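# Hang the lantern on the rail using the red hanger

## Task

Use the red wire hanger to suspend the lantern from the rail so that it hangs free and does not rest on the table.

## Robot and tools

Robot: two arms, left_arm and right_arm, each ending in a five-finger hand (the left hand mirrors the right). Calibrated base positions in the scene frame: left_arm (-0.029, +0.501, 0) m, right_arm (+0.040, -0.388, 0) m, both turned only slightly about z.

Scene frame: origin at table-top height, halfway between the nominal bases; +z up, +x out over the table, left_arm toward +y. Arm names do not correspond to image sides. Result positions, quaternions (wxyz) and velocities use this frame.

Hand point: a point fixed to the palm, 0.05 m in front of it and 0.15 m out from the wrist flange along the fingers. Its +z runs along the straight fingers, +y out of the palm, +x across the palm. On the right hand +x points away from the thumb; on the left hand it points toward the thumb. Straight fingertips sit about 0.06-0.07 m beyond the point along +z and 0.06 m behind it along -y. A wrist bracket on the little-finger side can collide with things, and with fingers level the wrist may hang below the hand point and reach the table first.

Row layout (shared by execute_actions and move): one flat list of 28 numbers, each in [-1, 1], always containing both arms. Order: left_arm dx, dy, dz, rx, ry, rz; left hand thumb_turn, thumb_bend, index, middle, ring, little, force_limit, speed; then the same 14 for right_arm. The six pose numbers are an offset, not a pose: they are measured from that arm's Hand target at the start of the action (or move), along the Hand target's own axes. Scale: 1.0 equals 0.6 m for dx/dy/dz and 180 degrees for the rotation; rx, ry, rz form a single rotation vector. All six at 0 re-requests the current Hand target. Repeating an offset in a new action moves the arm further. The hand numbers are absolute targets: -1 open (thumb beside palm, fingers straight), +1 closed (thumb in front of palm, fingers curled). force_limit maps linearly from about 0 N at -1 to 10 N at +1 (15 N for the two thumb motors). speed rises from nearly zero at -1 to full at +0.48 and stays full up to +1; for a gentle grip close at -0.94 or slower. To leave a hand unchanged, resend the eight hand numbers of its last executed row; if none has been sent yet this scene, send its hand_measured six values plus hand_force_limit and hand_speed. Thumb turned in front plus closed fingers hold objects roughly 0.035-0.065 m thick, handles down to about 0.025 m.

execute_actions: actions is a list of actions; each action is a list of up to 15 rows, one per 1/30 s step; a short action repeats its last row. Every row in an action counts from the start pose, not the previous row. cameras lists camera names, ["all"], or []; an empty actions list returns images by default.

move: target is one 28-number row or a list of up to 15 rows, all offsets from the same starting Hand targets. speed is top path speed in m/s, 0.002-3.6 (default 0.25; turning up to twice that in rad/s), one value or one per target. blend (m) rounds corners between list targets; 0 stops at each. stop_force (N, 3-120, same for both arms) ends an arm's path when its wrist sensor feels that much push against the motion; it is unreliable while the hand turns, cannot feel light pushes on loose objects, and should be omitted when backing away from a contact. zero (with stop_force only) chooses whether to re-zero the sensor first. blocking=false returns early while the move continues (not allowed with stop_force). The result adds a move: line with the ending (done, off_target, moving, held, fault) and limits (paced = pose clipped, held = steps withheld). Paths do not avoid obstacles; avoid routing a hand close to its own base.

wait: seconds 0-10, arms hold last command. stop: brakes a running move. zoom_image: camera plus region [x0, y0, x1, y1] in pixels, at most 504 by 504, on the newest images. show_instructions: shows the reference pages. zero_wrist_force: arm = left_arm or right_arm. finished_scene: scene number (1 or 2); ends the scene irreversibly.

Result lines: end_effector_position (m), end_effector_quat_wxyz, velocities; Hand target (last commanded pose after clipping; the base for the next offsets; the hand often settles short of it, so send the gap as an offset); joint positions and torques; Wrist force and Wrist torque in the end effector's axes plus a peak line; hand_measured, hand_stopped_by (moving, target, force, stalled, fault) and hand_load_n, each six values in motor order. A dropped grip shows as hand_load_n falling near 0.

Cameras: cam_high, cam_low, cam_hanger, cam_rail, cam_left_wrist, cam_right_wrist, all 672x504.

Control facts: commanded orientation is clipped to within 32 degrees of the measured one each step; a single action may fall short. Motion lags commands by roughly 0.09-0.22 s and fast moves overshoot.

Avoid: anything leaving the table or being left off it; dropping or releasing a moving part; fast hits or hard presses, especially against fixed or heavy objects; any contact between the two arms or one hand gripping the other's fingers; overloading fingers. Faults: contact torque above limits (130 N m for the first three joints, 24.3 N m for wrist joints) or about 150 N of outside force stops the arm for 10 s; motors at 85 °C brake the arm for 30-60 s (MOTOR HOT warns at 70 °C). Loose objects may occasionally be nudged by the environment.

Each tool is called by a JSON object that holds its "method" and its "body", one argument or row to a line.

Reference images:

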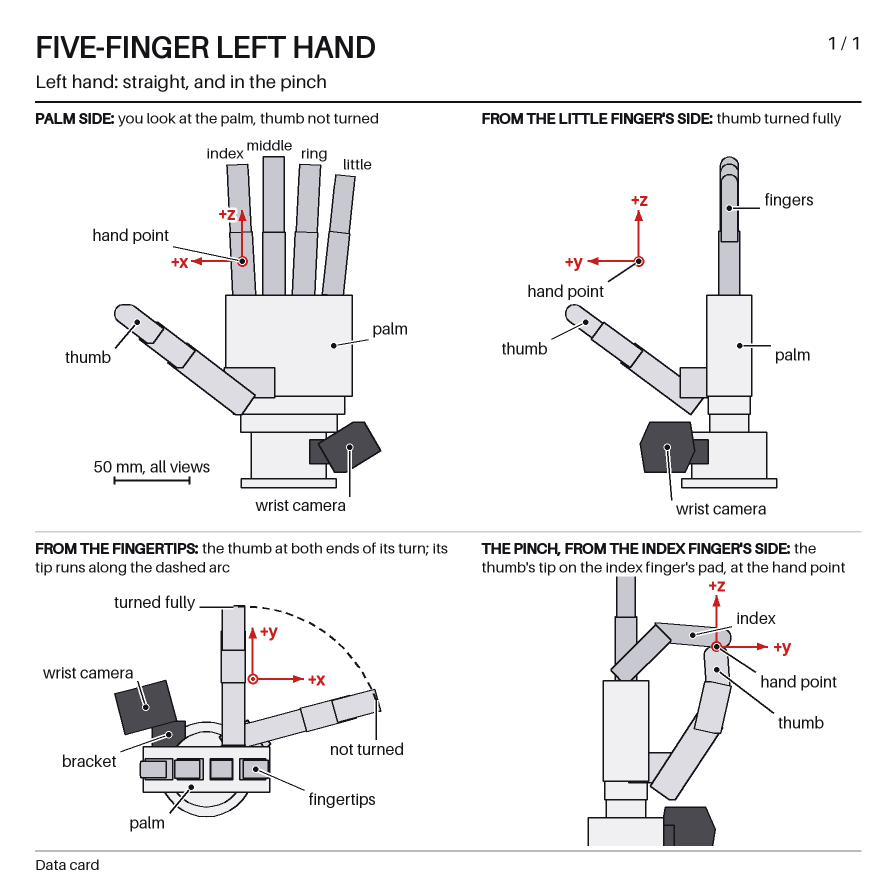

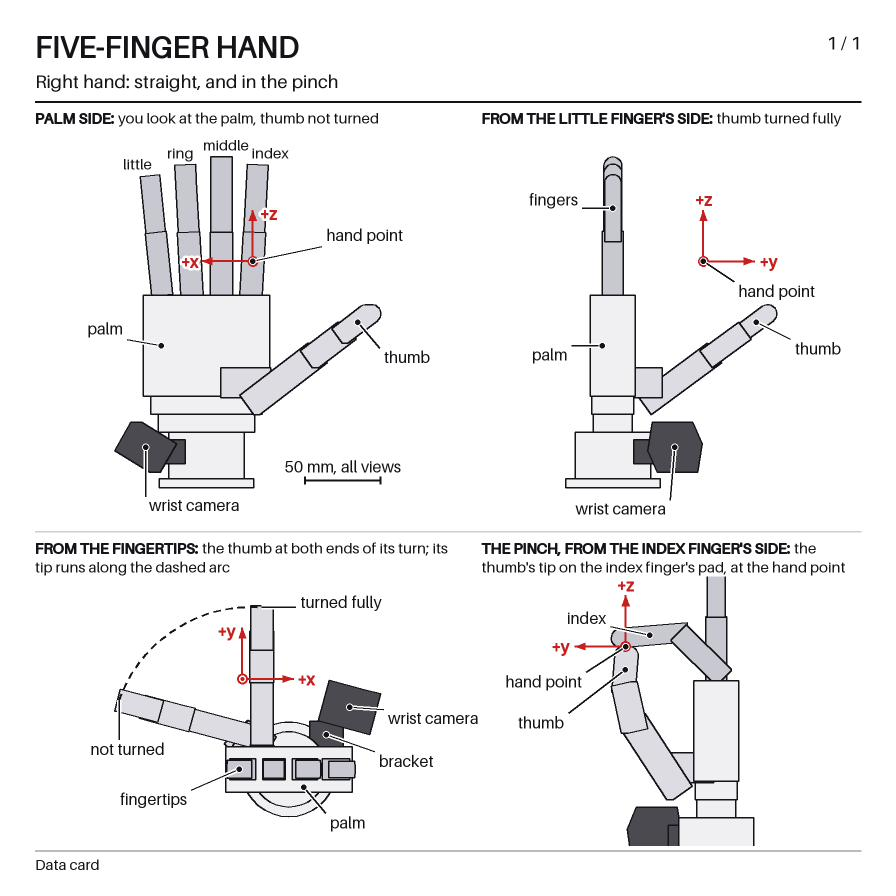

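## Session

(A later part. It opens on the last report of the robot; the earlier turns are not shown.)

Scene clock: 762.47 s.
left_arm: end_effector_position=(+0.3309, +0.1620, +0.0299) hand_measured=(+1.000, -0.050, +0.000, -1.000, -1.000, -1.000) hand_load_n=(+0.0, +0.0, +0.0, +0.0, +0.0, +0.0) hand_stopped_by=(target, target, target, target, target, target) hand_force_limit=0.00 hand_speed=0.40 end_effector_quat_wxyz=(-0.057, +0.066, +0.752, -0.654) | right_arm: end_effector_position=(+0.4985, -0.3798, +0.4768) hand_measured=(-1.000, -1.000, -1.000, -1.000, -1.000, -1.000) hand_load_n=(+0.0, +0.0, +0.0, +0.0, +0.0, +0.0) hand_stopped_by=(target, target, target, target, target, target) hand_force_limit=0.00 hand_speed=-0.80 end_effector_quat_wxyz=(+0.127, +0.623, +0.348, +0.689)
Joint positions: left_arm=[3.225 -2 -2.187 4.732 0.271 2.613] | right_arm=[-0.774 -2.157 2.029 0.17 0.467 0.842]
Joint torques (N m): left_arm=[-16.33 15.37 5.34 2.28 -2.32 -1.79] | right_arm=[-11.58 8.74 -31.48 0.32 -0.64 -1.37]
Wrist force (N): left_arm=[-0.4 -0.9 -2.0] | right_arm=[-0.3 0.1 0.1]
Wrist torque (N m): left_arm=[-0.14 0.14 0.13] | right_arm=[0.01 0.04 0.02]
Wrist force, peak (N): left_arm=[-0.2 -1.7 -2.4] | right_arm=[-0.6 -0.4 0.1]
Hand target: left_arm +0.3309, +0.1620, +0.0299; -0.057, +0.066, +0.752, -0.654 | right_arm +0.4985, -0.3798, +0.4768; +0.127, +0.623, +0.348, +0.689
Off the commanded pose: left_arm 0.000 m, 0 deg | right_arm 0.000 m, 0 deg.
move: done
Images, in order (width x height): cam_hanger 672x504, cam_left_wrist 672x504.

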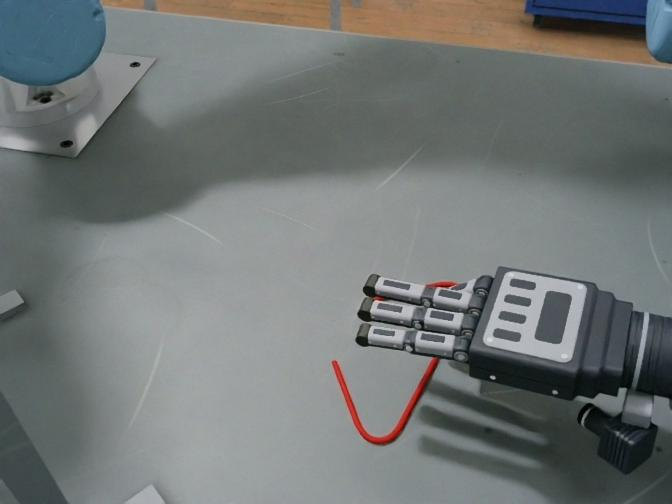

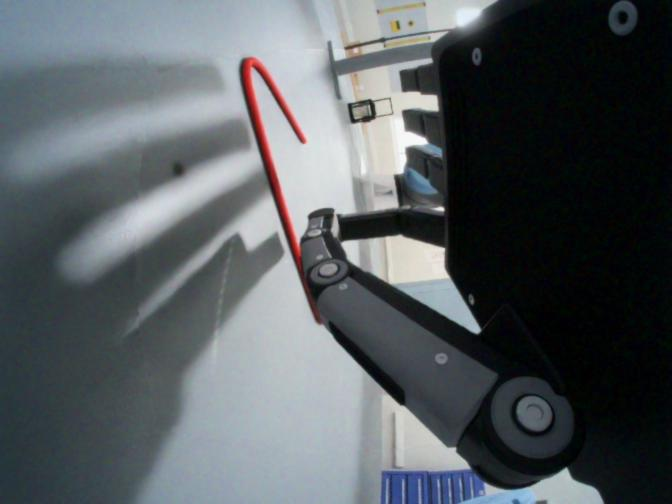

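{"method": "wait", "body": {
  "seconds": 0.1,
  "cameras": ["cam_low","cam_rail","cam_high"]
}}

{"method": "zoom_image", "body": {
  "camera": "cam_low",
  "region": [355, 230, 435, 290]
}}

{"method": "zoom_image", "body": {
  "camera": "cam_rail",
  "region": [270, 150, 430, 270]
}}

{"method": "zoom_image", "body": {
  "camera": "cam_high",
  "region": [330, 150, 450, 250]
}}

Scene clock: 789.07 s.
left_arm: end_effector_position=(+0.3309, +0.1620, +0.0299) hand_measured=(+1.000, -0.050, +0.000, -1.000, -1.000, -1.000) hand_load_n=(+0.0, +0.0, +0.0, +0.0, -0.5, +0.0) hand_stopped_by=(target, target, target, target, target, target) hand_force_limit=0.00 hand_speed=0.40 end_effector_quat_wxyz=(-0.057, +0.066, +0.752, -0.654) | right_arm: end_effector_position=(+0.4985, -0.3798, +0.4768) hand_measured=(-1.000, -1.000, -1.000, -1.000, -1.000, -1.000) hand_load_n=(+0.0, +0.0, +0.0, +0.0, +0.0, +0.0) hand_stopped_by=(target, target, target, target, target, target) hand_force_limit=0.00 hand_speed=-0.80 end_effector_quat_wxyz=(+0.127, +0.623, +0.348, +0.689)
Joint positions: left_arm=[3.225 -2 -2.187 4.732 0.271 2.613] | right_arm=[-0.774 -2.157 2.029 0.17 0.467 0.842]
Joint torques (N m): left_arm=[-15.43 16.71 6.01 2.07 -2.38 -1.76] | right_arm=[-10.9 9.36 -31.02 0.49 -0.5 -1.27]
Wrist force (N): left_arm=[-0.3 -0.7 -1.9] | right_arm=[-0.4 0.1 0.0]
Wrist torque (N m): left_arm=[-0.12 0.14 0.12] | right_arm=[0.03 0.06 0.01]
Wrist force, peak (N): left_arm=[-0.4 -1.0 -2.3] | right_arm=[-0.5 -0.3 0.4]
Hand target: left_arm +0.3309, +0.1620, +0.0299; -0.057, +0.066, +0.752, -0.654 | right_arm +0.4985, -0.3798, +0.4768; +0.127, +0.623, +0.348, +0.689
Off the commanded pose: left_arm 0.000 m, 0 deg | right_arm 0.000 m, 0 deg.
wait: 0.10 s; at rest from the start
Images, in order (width x height): cam_high 672x504, cam_low 672x504, cam_rail 672x504.

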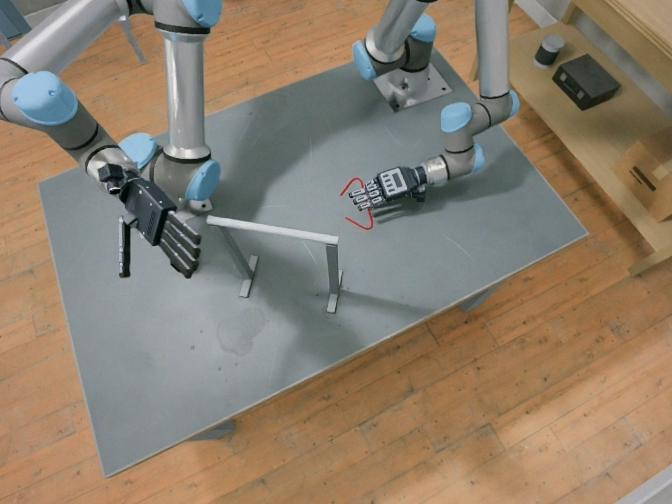

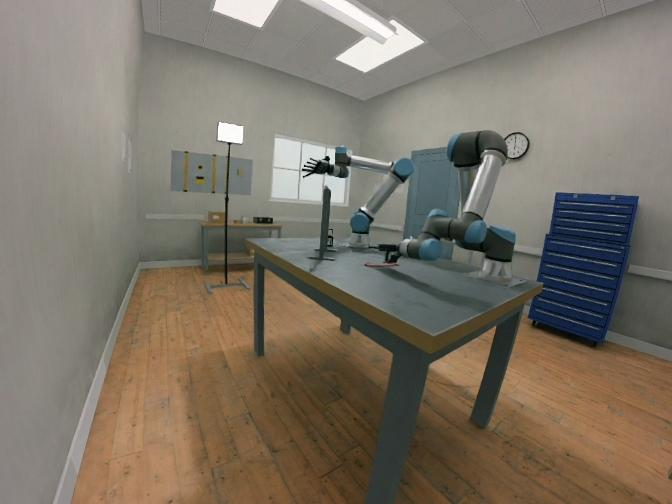

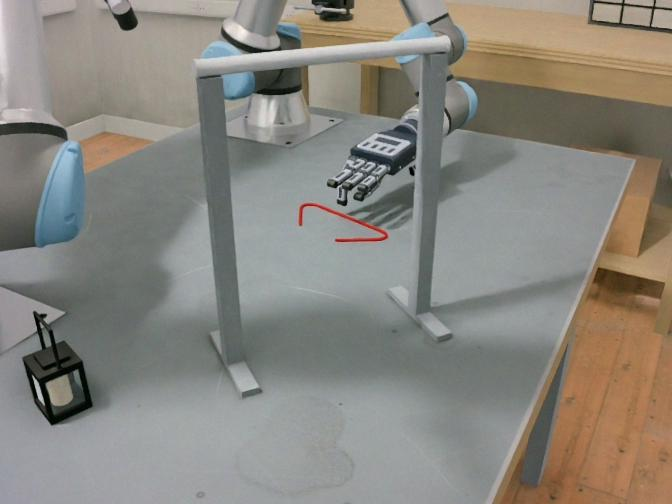

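Scaled by 6.300 from the camera's 672x504 image, which has a finer 960x720 frame.

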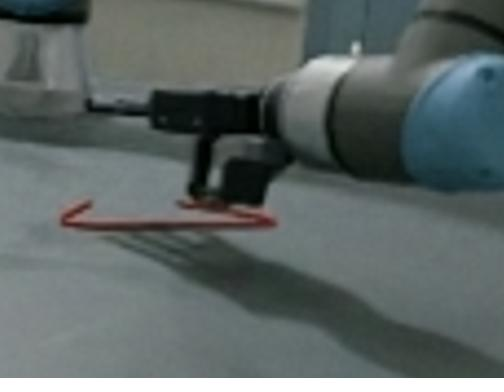

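Scaled by 3.150 from the camera's 672x504 image, which has a finer 960x720 frame.

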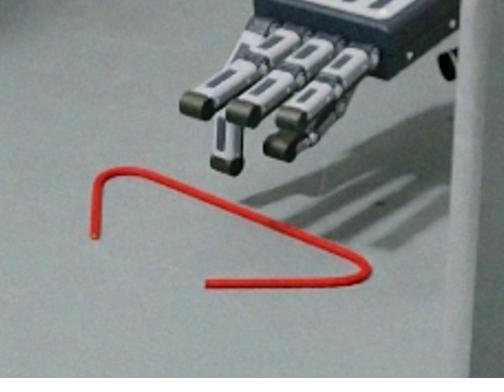

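Scaled by 4.200 from the camera's 672x504 image, which has a finer 960x720 frame.

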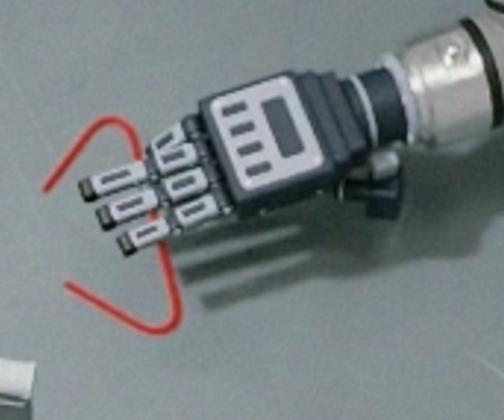

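{"method": "move", "body": {
  "target": [0.0008,-0.0057,0.038,0,0,0,1,-0.05,0,-1,-1,-1,0,0.4,0,0,0,0,0,0,-1,-1,-1,-1,-1,-1,0,-0.8],
  "speed": 0.1,
  "cameras": ["cam_hanger","cam_low","cam_rail"]
}}

{"method": "zoom_image", "body": {
  "camera": "cam_rail",
  "region": [290, 170, 410, 260]
}}

{"method": "zoom_image", "body": {
  "camera": "cam_low",
  "region": [355, 240, 425, 280]
}}

{"method": "zoom_image", "body": {
  "camera": "cam_hanger",
  "region": [310, 240, 510, 460]
}}

Scene clock: 812.20 s.
left_arm: end_effector_position=(+0.3264, +0.1394, +0.0301) hand_measured=(+1.000, -0.050, +0.000, -1.000, -1.000, -1.000) hand_load_n=(+0.0, +0.0, +0.0, +0.0, +0.0, -0.5) hand_stopped_by=(target, target, target, target, target, target) hand_force_limit=0.00 hand_speed=0.40 end_effector_quat_wxyz=(-0.058, +0.066, +0.752, -0.654) | right_arm: end_effector_position=(+0.4985, -0.3798, +0.4768) hand_measured=(-1.000, -1.000, -1.000, -1.000, -1.000, -1.000) hand_load_n=(+0.0, +0.0, +0.0, +0.0, +0.0, +0.0) hand_stopped_by=(target, target, target, target, target, target) hand_force_limit=0.00 hand_speed=-0.80 end_effector_quat_wxyz=(+0.127, +0.623, +0.348, +0.689)
Joint positions: left_arm=[3.172 -2.006 -2.21 4.877 0.228 2.493] | right_arm=[-0.774 -2.157 2.029 0.17 0.467 0.842]
Joint torques (N m): left_arm=[-15.29 39.52 5.02 2.58 -2.65 -1.9] | right_arm=[-11.06 8.48 -31.14 0.37 -0.58 -1.18]
Wrist force (N): left_arm=[-0.4 -0.8 -2.0] | right_arm=[-0.4 -0.2 0.0]
Wrist torque (N m): left_arm=[-0.12 0.13 0.13] | right_arm=[-0.02 0.06 0.01]
Wrist force, peak (N): left_arm=[-0.3 -1.2 -2.3] | right_arm=[-0.7 0.1 0.1]
Hand target: left_arm +0.3264, +0.1394, +0.0301; -0.057, +0.066, +0.752, -0.654 | right_arm +0.4985, -0.3798, +0.4768; +0.127, +0.623, +0.348, +0.689
Off the commanded pose: left_arm 0.000 m, 0 deg | right_arm 0.000 m, 0 deg.
move: done
Images, in order (width x height): cam_low 672x504, cam_hanger 672x504, cam_rail 672x504.

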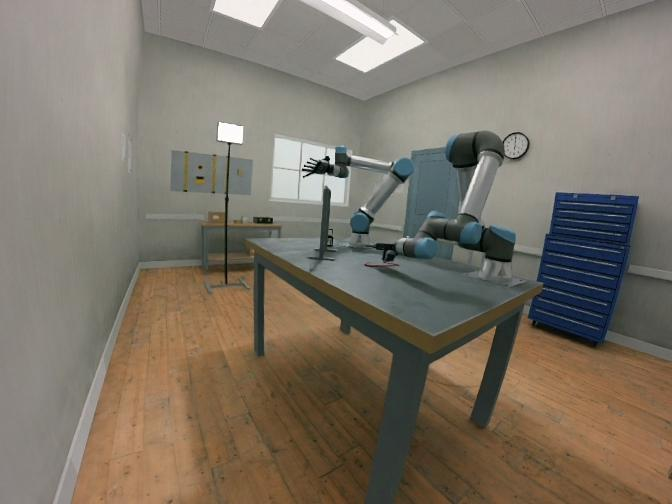

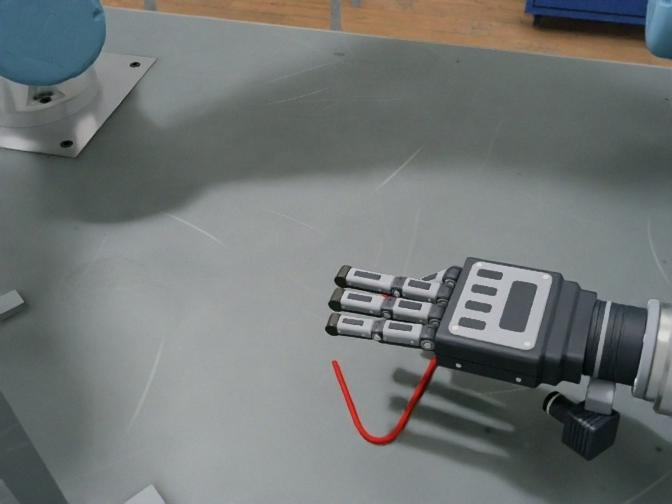

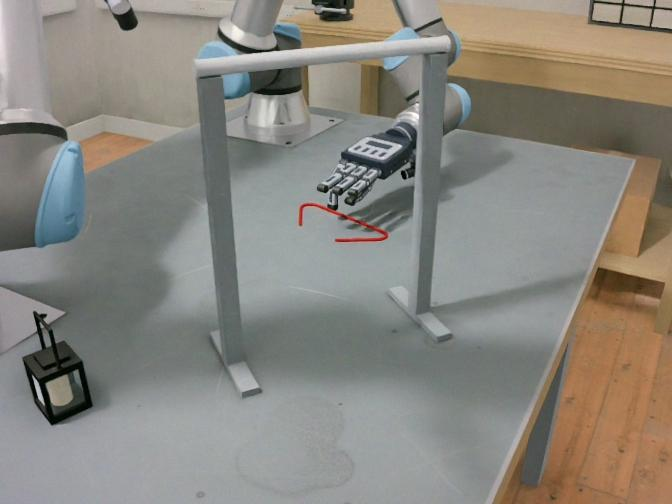

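Scaled by 4.200 from the camera's 672x504 image, which has a finer 960x720 frame.

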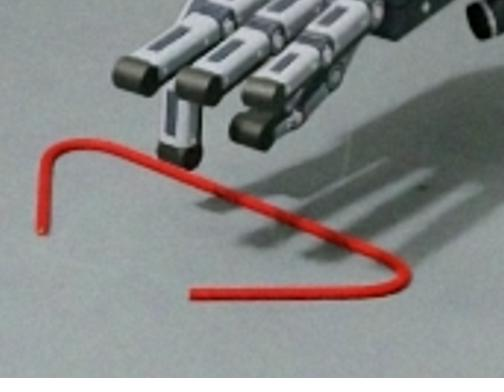

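Scaled by 7.200 from the camera's 672x504 image, which has a finer 960x720 frame.

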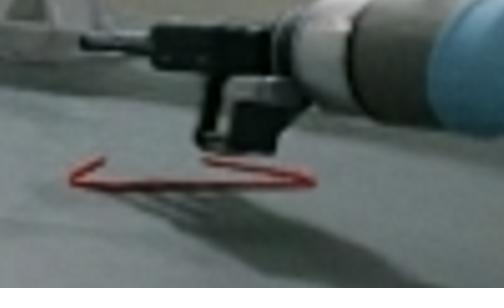

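Scaled by 2.291 from the camera's 672x504 image, which has a finer 960x720 frame.

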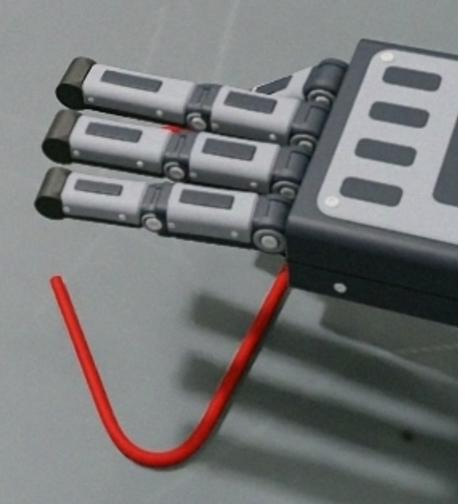

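{"method": "move", "body": {
  "target": [0,0.0397,0.0056,0,0,0,1,-0.05,0,-1,-1,-1,0,0.4,0,0,0,0,0,0,-1,-1,-1,-1,-1,-1,0,-0.8],
  "speed": 0.03,
  "stop_force": 4,
  "cameras": ["cam_rail","cam_left_wrist"]
}}

{"method": "zoom_image", "body": {
  "camera": "cam_rail",
  "region": [290, 170, 410, 260]
}}

Scene clock: 825.03 s.
left_arm: end_effector_position=(+0.3263, +0.1394, +0.0091) hand_measured=(+1.000, -0.048, +0.000, -1.000, -1.000, -1.000) hand_load_n=(+0.0, -2.0, +0.0, +0.0, +0.0, -0.5) hand_stopped_by=(target, target, target, target, target, target) hand_force_limit=0.00 hand_speed=0.40 end_effector_quat_wxyz=(-0.058, +0.066, +0.752, -0.654) | right_arm: end_effector_position=(+0.4985, -0.3798, +0.4768) hand_measured=(-1.000, -1.000, -1.000, -1.000, -1.000, -1.000) hand_load_n=(+0.0, +0.0, +0.0, +0.0, +0.0, +0.0) hand_stopped_by=(target, target, target, target, target, target) hand_force_limit=0.00 hand_speed=-0.80 end_effector_quat_wxyz=(+0.127, +0.623, +0.348, +0.689)
Joint positions: left_arm=[3.172 -2.061 -2.215 4.936 0.228 2.494] | right_arm=[-0.774 -2.157 2.029 0.17 0.467 0.842]
Joint torques (N m): left_arm=[2.25 42.79 17.62 -0.02 0.05 2.43] | right_arm=[-11.22 8.63 -29.83 0.26 -0.58 -1.04]
Wrist force (N): left_arm=[-0.1 -2.6 -3.3] | right_arm=[-0.3 -0.2 -0.1]
Wrist torque (N m): left_arm=[-0.13 0.06 0.12] | right_arm=[0.00 0.05 0.01]
Wrist force, peak (N): left_arm=[0.3 -9.6 -8.5] | right_arm=[-0.7 0.0 0.2]
Hand target: left_arm +0.3263, +0.1394, +0.0091; -0.058, +0.066, +0.752, -0.654 (not the last commanded pose) | right_arm +0.4985, -0.3798, +0.4768; +0.127, +0.623, +0.348, +0.689
Off the commanded pose: left_arm 0.003 m, 0 deg | right_arm 0.000 m, 0 deg.
move: contact (left_arm)
Images, in order (width x height): cam_rail 672x504, cam_left_wrist 672x504.

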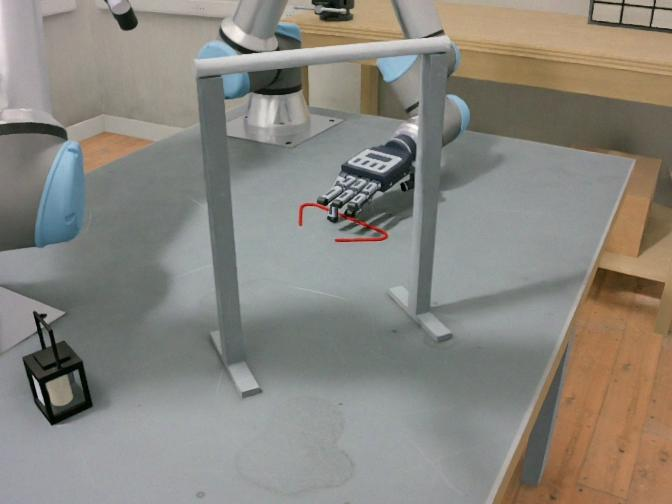

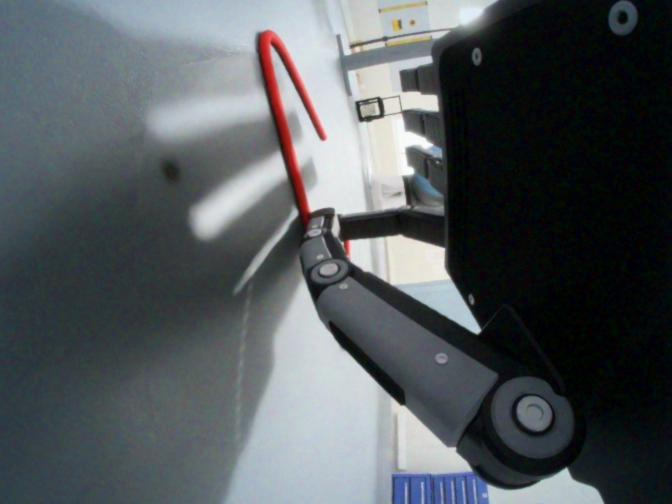

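Scaled by 4.200 from the camera's 672x504 image, which has a finer 960x720 frame.

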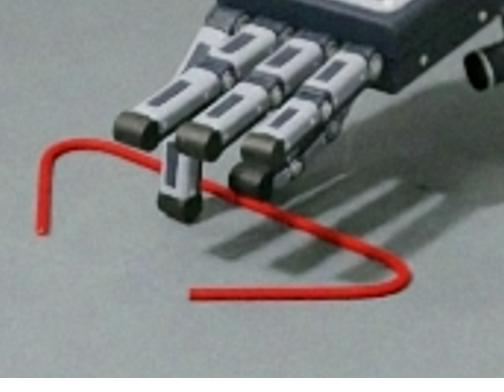

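{"method": "move", "body": {
  "target": [0,-0.001,0,0,0,0,1,-0.05,0.45,-1,-1,-1,-0.2,-0.88,0,0,0,0,0,0,-1,-1,-1,-1,-1,-1,0,-0.8],
  "speed": 0.03,
  "cameras": ["cam_rail","cam_hanger","cam_left_wrist"]
}}

{"method": "zoom_image", "body": {
  "camera": "cam_rail",
  "region": [290, 170, 410, 260]
}}

Scene clock: 835.00 s.
left_arm: end_effector_position=(+0.3263, +0.1393, +0.0097) hand_measured=(+1.000, -0.050, +0.098, -1.000, -1.000, -1.000) hand_load_n=(+0.0, +0.0, +0.0, +0.0, +0.0, +0.0) hand_stopped_by=(target, target, force, target, target, target) hand_force_limit=-0.20 hand_speed=-0.88 end_effector_quat_wxyz=(-0.057, +0.066, +0.752, -0.654) | right_arm: end_effector_position=(+0.4985, -0.3798, +0.4768) hand_measured=(-1.000, -1.000, -1.000, -1.000, -1.000, -1.000) hand_load_n=(+0.0, +0.0, +0.5, +0.0, +0.0, +0.0) hand_stopped_by=(target, target, target, target, target, target) hand_force_limit=0.00 hand_speed=-0.80 end_effector_quat_wxyz=(+0.127, +0.623, +0.348, +0.689)
Joint positions: left_arm=[3.172 -2.059 -2.215 4.935 0.228 2.493] | right_arm=[-0.774 -2.157 2.029 0.17 0.467 0.842]
Joint torques (N m): left_arm=[-15.83 42.56 17.12 -0.07 -2.41 -1.79] | right_arm=[-11.02 8.82 -30.54 0.25 -0.56 -1.01]
Wrist force (N): left_arm=[-0.2 -0.9 -1.9] | right_arm=[-0.2 0.1 -0.1]
Wrist torque (N m): left_arm=[-0.16 0.08 0.13] | right_arm=[0.03 0.02 0.03]
Wrist force, peak (N): left_arm=[0.0 -3.9 -3.3] | right_arm=[-0.7 0.1 0.1]
Hand target: left_arm +0.3263, +0.1393, +0.0097; -0.058, +0.066, +0.752, -0.654 | right_arm +0.4985, -0.3798, +0.4768; +0.127, +0.623, +0.348, +0.689
Off the commanded pose: left_arm 0.000 m, 0 deg | right_arm 0.000 m, 0 deg.
move: done
Images, in order (width x height): cam_hanger 672x504, cam_rail 672x504, cam_left_wrist 672x504.

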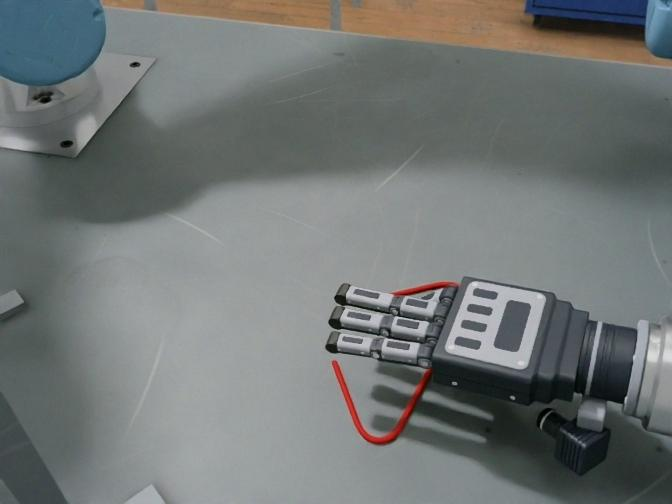

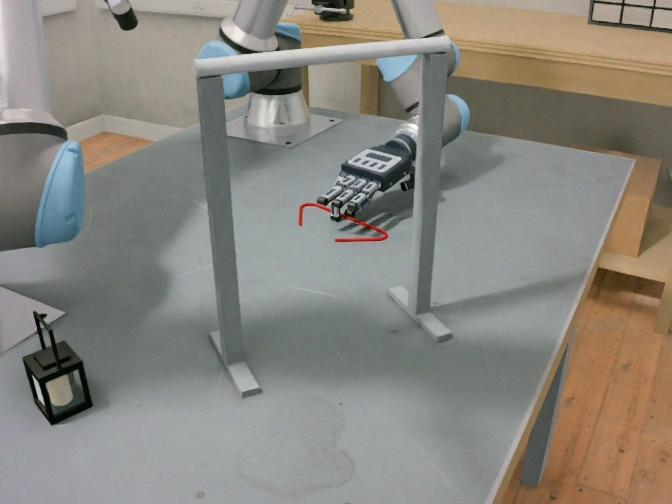

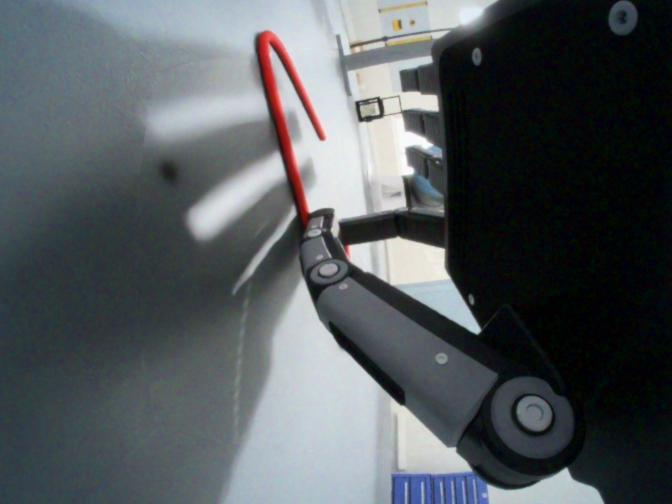

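Scaled by 4.200 from the camera's 672x504 image, which has a finer 960x720 frame.

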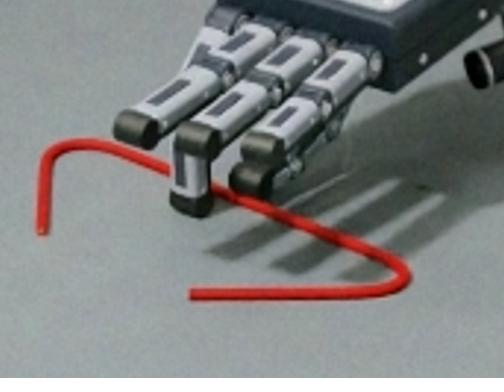

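{"method": "move", "body": {
  "target": [0,-0.0025,-0.0003,0,0,0,1,-0.05,0.46,-1,-1,-1,-0.2,-0.88,0,0,0,0,0,0,-1,-1,-1,-1,-1,-1,0,-0.8],
  "speed": 0.03,
  "cameras": ["cam_rail"]
}}

{"method": "zoom_image", "body": {
  "camera": "cam_rail",
  "region": [290, 170, 410, 260]
}}

Scene clock: 842.00 s.
left_arm: end_effector_position=(+0.3263, +0.1393, +0.0112) hand_measured=(+1.000, -0.050, +0.242, -1.000, -1.000, -1.000) hand_load_n=(+0.0, +1.0, +7.5, +0.0, +0.0, +0.0) hand_stopped_by=(target, target, force, target, target, target) hand_force_limit=-0.20 hand_speed=-0.88 end_effector_quat_wxyz=(-0.058, +0.066, +0.752, -0.654) | right_arm: end_effector_position=(+0.4985, -0.3798, +0.4768) hand_measured=(-1.000, -1.000, -1.000, -1.000, -1.000, -1.000) hand_load_n=(+0.0, +0.0, +0.0, +0.0, +0.0, +0.0) hand_stopped_by=(target, target, target, target, target, target) hand_force_limit=0.00 hand_speed=-0.80 end_effector_quat_wxyz=(+0.127, +0.623, +0.348, +0.689)
Joint positions: left_arm=[3.172 -2.055 -2.215 4.931 0.228 2.493] | right_arm=[-0.774 -2.157 2.029 0.17 0.467 0.842]
Joint torques (N m): left_arm=[-15.63 43.89 17.81 0.27 -2.33 -1.78] | right_arm=[-10.76 8.67 -29.69 0.2 -0.4 -0.95]
Wrist force (N): left_arm=[0.0 -0.8 -2.0] | right_arm=[-0.4 -0.1 0.2]
Wrist torque (N m): left_arm=[-0.13 0.06 0.15] | right_arm=[-0.02 0.06 0.00]
Wrist force, peak (N): left_arm=[-0.1 -3.0 -0.8] | right_arm=[-0.6 -0.3 0.2]
Hand target: left_arm +0.3263, +0.1393, +0.0112; -0.058, +0.066, +0.752, -0.654 | right_arm +0.4985, -0.3798, +0.4768; +0.127, +0.623, +0.348, +0.689
Off the commanded pose: left_arm 0.000 m, 0 deg | right_arm 0.000 m, 0 deg.
move: done
Images, in order (width x height): cam_rail 672x504.

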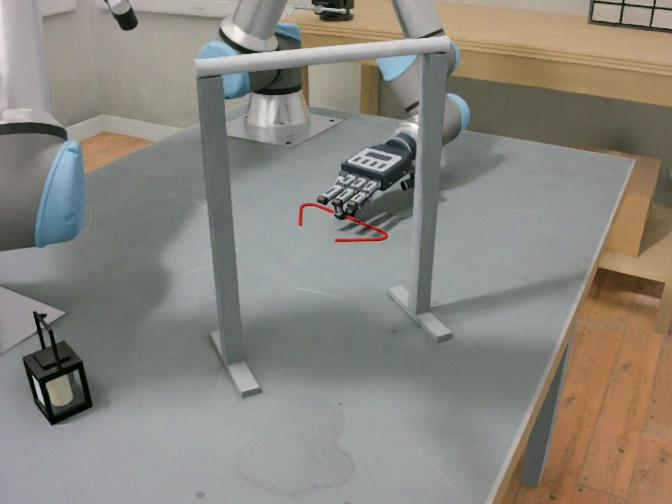

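Scaled by 4.200 from the camera's 672x504 image, which has a finer 960x720 frame.

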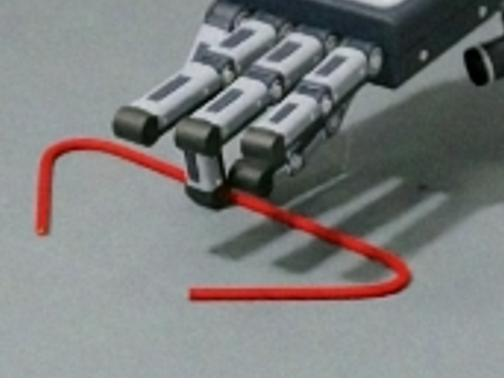

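{"method": "move", "body": {
  "target": [0,-0.0826,-0.0117,0,0,0,1,-0.05,0.46,-1,-1,-1,-0.2,-0.88,0,0,0,0,0,0,-1,-1,-1,-1,-1,-1,0,-0.8],
  "speed": 0.05,
  "cameras": ["cam_rail","cam_hanger","cam_left_wrist"]
}}

{"method": "zoom_image", "body": {
  "camera": "cam_rail",
  "region": [290, 150, 410, 260]
}}

Scene clock: 847.13 s.
left_arm: end_effector_position=(+0.3263, +0.1393, +0.0612) hand_measured=(+1.000, -0.050, +0.242, -1.000, -1.000, -1.000) hand_load_n=(-0.5, +1.0, +7.5, +0.0, +0.0, +0.0) hand_stopped_by=(target, target, force, target, target, target) hand_force_limit=-0.20 hand_speed=-0.88 end_effector_quat_wxyz=(-0.058, +0.066, +0.752, -0.654) | right_arm: end_effector_position=(+0.4985, -0.3798, +0.4768) hand_measured=(-1.000, -1.000, -1.000, -1.000, -1.000, -1.000) hand_load_n=(+0.0, +0.0, +0.0, +0.0, +0.0, +0.0) hand_stopped_by=(target, target, target, target, target, target) hand_force_limit=0.00 hand_speed=-0.80 end_effector_quat_wxyz=(+0.127, +0.623, +0.348, +0.689)
Joint positions: left_arm=[3.172 -1.928 -2.197 4.786 0.228 2.493] | right_arm=[-0.774 -2.157 2.029 0.17 0.467 0.842]
Joint torques (N m): left_arm=[14.39 41.09 20.7 0 0.66 2.58] | right_arm=[-10.51 8.43 -30.39 0.33 -0.44 -0.85]
Wrist force (N): left_arm=[-0.4 -0.6 -2.0] | right_arm=[-0.3 0.0 0.2]
Wrist torque (N m): left_arm=[-0.09 0.13 0.02] | right_arm=[0.01 0.05 0.01]
Wrist force, peak (N): left_arm=[-0.3 -1.3 -2.2] | right_arm=[-0.6 0.0 0.3]
Hand target: left_arm +0.3263, +0.1393, +0.0613; -0.058, +0.066, +0.752, -0.654 | right_arm +0.4985, -0.3798, +0.4768; +0.127, +0.623, +0.348, +0.689
Off the commanded pose: left_arm 0.000 m, 0 deg | right_arm 0.000 m, 0 deg.
move: done
Images, in order (width x height): cam_hanger 672x504, cam_rail 672x504, cam_left_wrist 672x504.

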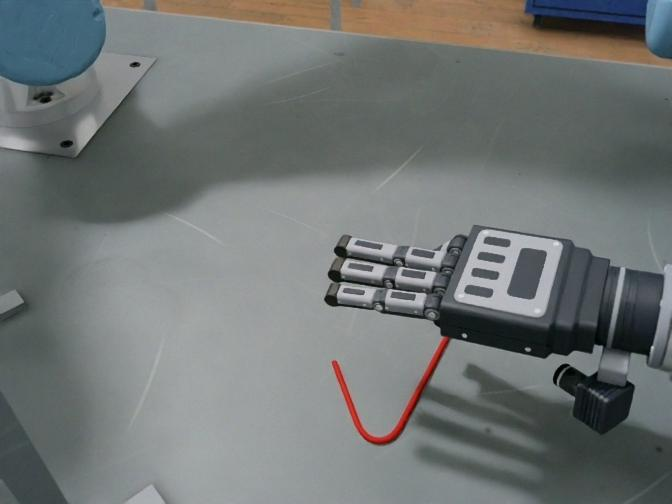

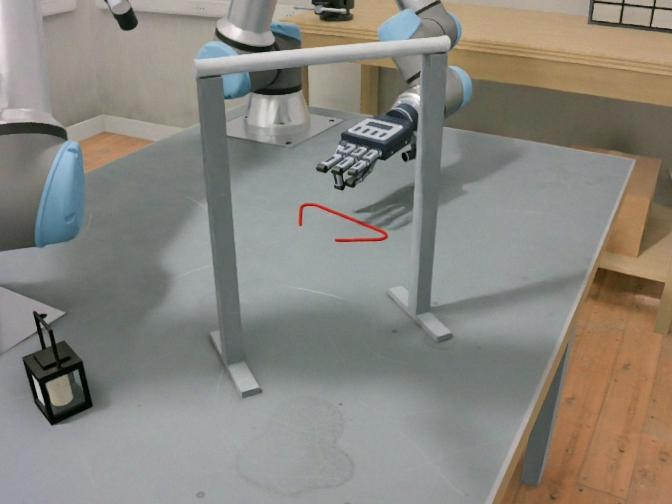

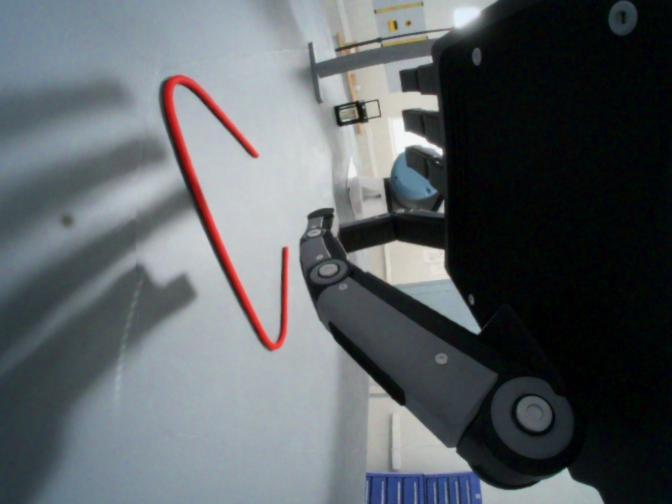

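Scaled by 4.200 from the camera's 672x504 image, which has a finer 960x720 frame.

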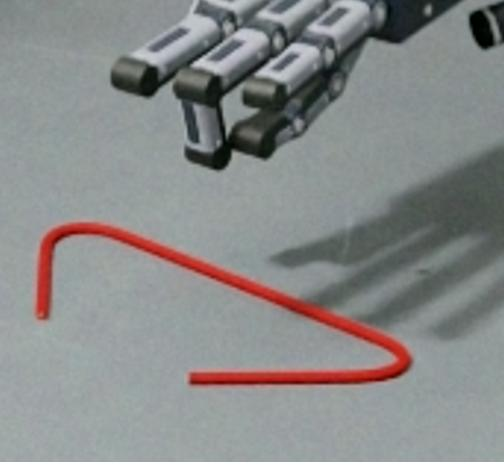

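{"method": "move", "body": {
  "target": [
    [0,0,0,0,0,0,1,0,0,-1,-1,-1,0,0.4,0,0,0,0,0,0,-1,-1,-1,-1,-1,-1,0,-0.8],
    [0,0.0925,0.0131,0,0,0,1,0,0,-1,-1,-1,0,0.4,0,0,0,0,0,0,-1,-1,-1,-1,-1,-1,0,-0.8]
  ],
  "speed": [0.05,0.04],
  "stop_force": 4,
  "cameras": ["cam_rail"]
}}

{"method": "zoom_image", "body": {
  "camera": "cam_rail",
  "region": [290, 170, 410, 260]
}}

Scene clock: 886.87 s.
left_arm: end_effector_position=(+0.3262, +0.1394, +0.0079) hand_measured=(+1.000, +0.000, +0.000, -1.000, -1.000, -1.000) hand_load_n=(+0.0, +0.0, +0.5, +0.0, -0.5, +0.0) hand_stopped_by=(target, target, target, target, target, target) hand_force_limit=0.00 hand_speed=0.40 end_effector_quat_wxyz=(-0.058, +0.066, +0.751, -0.654) | right_arm: end_effector_position=(+0.4985, -0.3798, +0.4768) hand_measured=(-1.000, -1.000, -1.000, -1.000, -1.000, -1.000) hand_load_n=(+0.0, +0.0, +0.5, +0.0, +0.0, +0.0) hand_stopped_by=(target, target, target, target, target, target) hand_force_limit=0.00 hand_speed=-0.80 end_effector_quat_wxyz=(+0.127, +0.623, +0.348, +0.689)
Joint positions: left_arm=[3.172 -2.064 -2.215 4.937 0.228 2.496] | right_arm=[-0.774 -2.157 2.029 0.17 0.467 0.842]
Joint torques (N m): left_arm=[-11.47 42.52 18.08 -0.07 0.21 2.48] | right_arm=[-10.96 8.16 -30.09 0.17 -0.37 -0.64]
Wrist force (N): left_arm=[0.9 -3.1 -2.9] | right_arm=[-0.3 -0.1 0.1]
Wrist torque (N m): left_arm=[-0.08 0.00 0.12] | right_arm=[0.01 0.04 0.01]
Wrist force, peak (N): left_arm=[3.7 -26.1 -10.4] | right_arm=[-0.6 -0.3 0.0]
Hand target: left_arm +0.3262, +0.1394, +0.0079; -0.058, +0.066, +0.751, -0.654 (not the last commanded pose) | right_arm +0.4985, -0.3798, +0.4768; +0.127, +0.623, +0.348, +0.689
Off the commanded pose: left_arm 0.003 m, 0 deg | right_arm 0.000 m, 0 deg.
move: contact (left_arm); path passed 1 of 2 targets
Images, in order (width x height): cam_rail 672x504.

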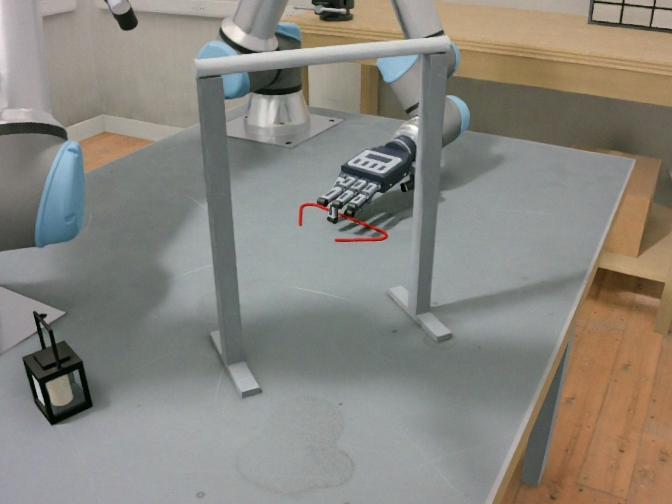

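Scaled by 4.200 from the camera's 672x504 image, which has a finer 960x720 frame.

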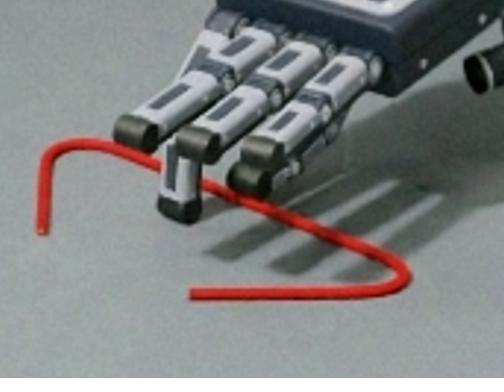

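{"method": "zoom_image", "body": {
  "camera": "cam_rail",
  "region": [320, 190, 370, 230]
}}

Scaled by 10.080 from the camera's 672x504 image, which has a finer 960x720 frame.

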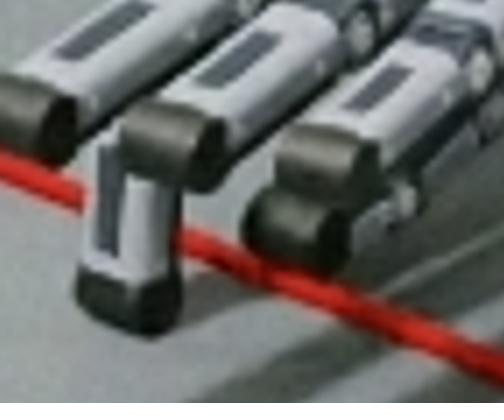

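{"method": "move", "body": {
  "target": [-0.0005,-0.0132,-0.0255,0,0,0,1,0,0,-1,-1,-1,0,0.4,0,0,0,0,0,0,-1,-1,-1,-1,-1,-1,0,-0.8],
  "speed": 0.05,
  "cameras": []
}}

{"method": "move", "body": {
  "target": [0,0.0264,0.0037,0,0,0,1,0,0,-1,-1,-1,0,0.4,0,0,0,0,0,0,-1,-1,-1,-1,-1,-1,0,-0.8],
  "speed": 0.015,
  "stop_force": 4,
  "cameras": ["cam_rail"]
}}

{"method": "zoom_image", "body": {
  "camera": "cam_rail",
  "region": [320, 190, 370, 230]
}}

Scene clock: 912.77 s.
left_arm: end_effector_position=(+0.3290, +0.1532, +0.0178) hand_measured=(+1.000, +0.000, +0.000, -1.000, -1.000, -1.000) hand_load_n=(+0.0, +0.0, +0.0, +0.0, +0.0, +0.0) hand_stopped_by=(target, target, target, target, target, target) hand_force_limit=0.00 hand_speed=0.40 end_effector_quat_wxyz=(-0.058, +0.066, +0.752, -0.654) | right_arm: end_effector_position=(+0.4985, -0.3798, +0.4768) hand_measured=(-1.000, -1.000, -1.000, -1.000, -1.000, -1.000) hand_load_n=(+0.0, +0.0, +0.0, +0.0, +0.0, +0.0) hand_stopped_by=(target, target, target, target, target, target) hand_force_limit=0.00 hand_speed=-0.80 end_effector_quat_wxyz=(+0.127, +0.623, +0.348, +0.689)
Joint positions: left_arm=[3.204 -2.033 -2.199 4.814 0.254 2.573] | right_arm=[-0.774 -2.157 2.029 0.17 0.467 0.842]
Joint torques (N m): left_arm=[14.6 43.04 18.49 -0.24 0.83 2.15] | right_arm=[-10 8.5 -30.31 0.01 -0.3 -0.67]
Wrist force (N): left_arm=[0.0 -0.5 -2.2] | right_arm=[-0.2 -0.1 -0.1]
Wrist torque (N m): left_arm=[-0.07 0.07 0.02] | right_arm=[0.01 0.03 0.02]
Wrist force, peak (N): left_arm=[0.8 -4.3 -3.2] | right_arm=[-0.6 0.1 0.1]
Hand target: left_arm +0.3290, +0.1532, +0.0178; -0.058, +0.066, +0.751, -0.654 | right_arm +0.4985, -0.3798, +0.4768; +0.127, +0.623, +0.348, +0.689
Off the commanded pose: left_arm 0.000 m, 0 deg | right_arm 0.000 m, 0 deg.
move: done
No camera images: "cameras" was empty.

Scene clock: 914.63 s.
left_arm: end_effector_position=(+0.3290, +0.1532, +0.0079) hand_measured=(+1.000, +0.000, +0.000, -1.000, -1.000, -1.000) hand_load_n=(+0.0, +0.0, +0.5, +0.0, +0.0, +0.0) hand_stopped_by=(target, target, target, target, target, target) hand_force_limit=0.00 hand_speed=0.40 end_effector_quat_wxyz=(-0.058, +0.066, +0.751, -0.654) | right_arm: end_effector_position=(+0.4985, -0.3798, +0.4768) hand_measured=(-1.000, -1.000, -1.000, -1.000, -1.000, -1.000) hand_load_n=(+0.0, +0.0, +0.0, +0.0, +0.0, +0.0) hand_stopped_by=(target, target, target, target, target, target) hand_force_limit=0.00 hand_speed=-0.80 end_effector_quat_wxyz=(+0.127, +0.623, +0.348, +0.689)
Joint positions: left_arm=[3.205 -2.059 -2.2 4.841 0.254 2.575] | right_arm=[-0.774 -2.157 2.029 0.17 0.467 0.842]
Joint torques (N m): left_arm=[2.77 42.39 17.72 -0.3 0.74 0.5] | right_arm=[-10.53 8.11 -29.81 -0.01 -0.3 -0.54]
Wrist force (N): left_arm=[0.1 -3.0 -3.1] | right_arm=[-0.4 -0.3 -0.1]
Wrist torque (N m): left_arm=[-0.03 0.07 0.02] | right_arm=[-0.02 0.05 0.00]
Wrist force, peak (N): left_arm=[1.4 -21.9 -9.1] | right_arm=[-0.7 0.0 0.1]
Hand target: left_arm +0.3290, +0.1532, +0.0079; -0.058, +0.066, +0.751, -0.654 (not the last commanded pose) | right_arm +0.4985, -0.3798, +0.4768; +0.127, +0.623, +0.348, +0.689
Off the commanded pose: left_arm 0.006 m, 0 deg | right_arm 0.000 m, 0 deg.
move: contact (left_arm)
Images, in order (width x height): cam_rail 672x504.

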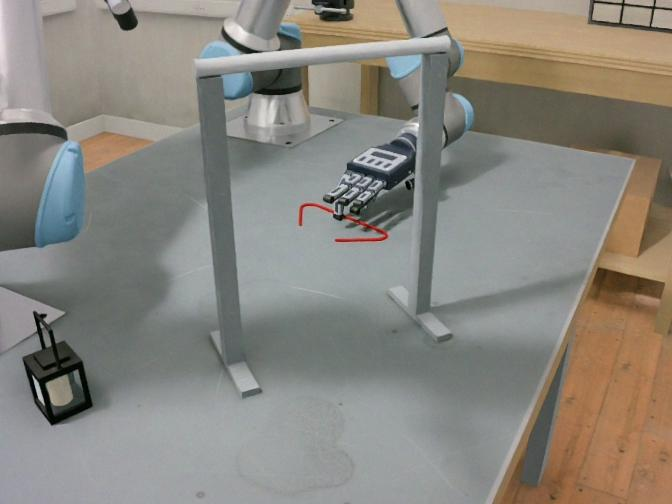

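Scaled by 10.080 from the camera's 672x504 image, which has a finer 960x720 frame.

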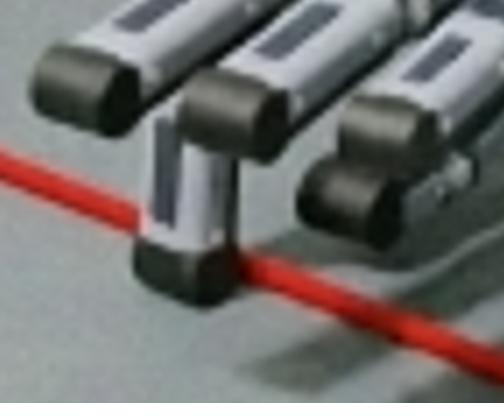

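{"method": "move", "body": {
  "target": [
    [0,-0.0018,-0.0003,0,0,0,1,-0.03,0,-1,-1,-1,0,-0.6,0,0,0,0,0,0,-1,-1,-1,-1,-1,-1,0,-0.8],
    [0,-0.0018,-0.0003,0,0,0,1,-0.03,0.13,-1,-1,-1,0.1,-0.8,0,0,0,0,0,0,-1,-1,-1,-1,-1,-1,0,-0.8]
  ],
  "speed": 0.05,
  "cameras": ["cam_rail"]
}}

{"method": "zoom_image", "body": {
  "camera": "cam_rail",
  "region": [320, 190, 370, 230]
}}

Scene clock: 932.40 s.
left_arm: end_effector_position=(+0.3290, +0.1532, +0.0090) hand_measured=(+1.000, -0.030, +0.072, -1.000, -1.000, -1.000) hand_load_n=(+0.0, +0.0, +6.0, -0.5, +0.0, +0.0) hand_stopped_by=(target, target, force, target, target, target) hand_force_limit=0.10 hand_speed=-0.80 end_effector_quat_wxyz=(-0.058, +0.066, +0.751, -0.654) | right_arm: end_effector_position=(+0.4985, -0.3798, +0.4768) hand_measured=(-1.000, -1.000, -1.000, -1.000, -1.000, -1.000) hand_load_n=(+0.0, +0.0, +0.0, +0.0, +0.0, +0.0) hand_stopped_by=(target, target, target, target, target, target) hand_force_limit=0.00 hand_speed=-0.80 end_effector_quat_wxyz=(+0.127, +0.623, +0.348, +0.689)
Joint positions: left_arm=[3.204 -2.056 -2.2 4.838 0.254 2.575] | right_arm=[-0.774 -2.157 2.029 0.17 0.467 0.842]
Joint torques (N m): left_arm=[3.05 42.31 17.5 0.12 0.45 2.49] | right_arm=[-10.76 8 -30.49 -0.07 -0.32 -0.55]
Wrist force (N): left_arm=[0.6 -4.7 -0.1] | right_arm=[-0.4 0.0 0.2]
Wrist torque (N m): left_arm=[-0.05 -0.01 0.06] | right_arm=[0.01 0.05 0.02]
Wrist force, peak (N): left_arm=[0.2 -5.5 -0.1] | right_arm=[-0.6 0.1 0.1]
Hand target: left_arm +0.3290, +0.1532, +0.0090; -0.058, +0.066, +0.751, -0.654 | right_arm +0.4985, -0.3798, +0.4768; +0.127, +0.623, +0.348, +0.689
Off the commanded pose: left_arm 0.000 m, 0 deg | right_arm 0.000 m, 0 deg.
move: done
Images, in order (width x height): cam_rail 672x504.

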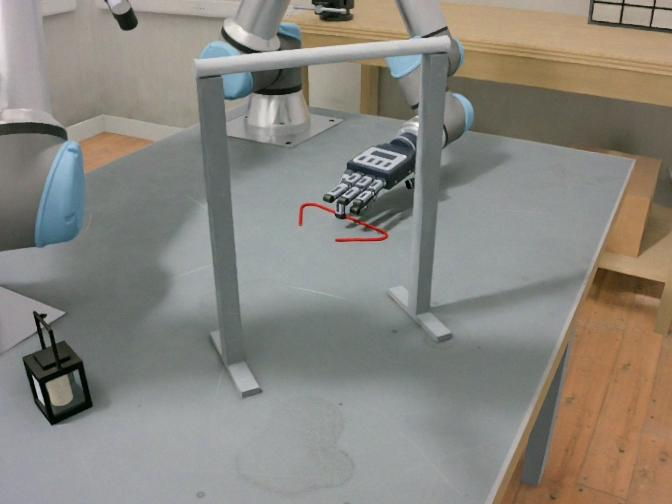

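Scaled by 10.080 from the camera's 672x504 image, which has a finer 960x720 frame.

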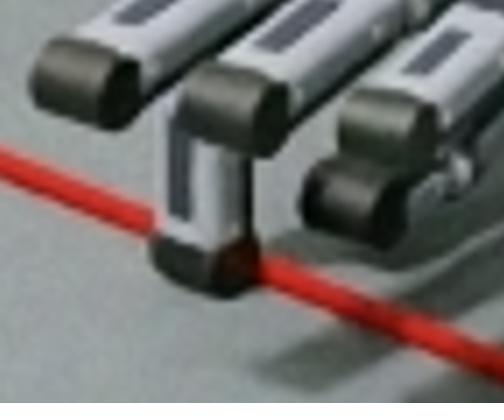

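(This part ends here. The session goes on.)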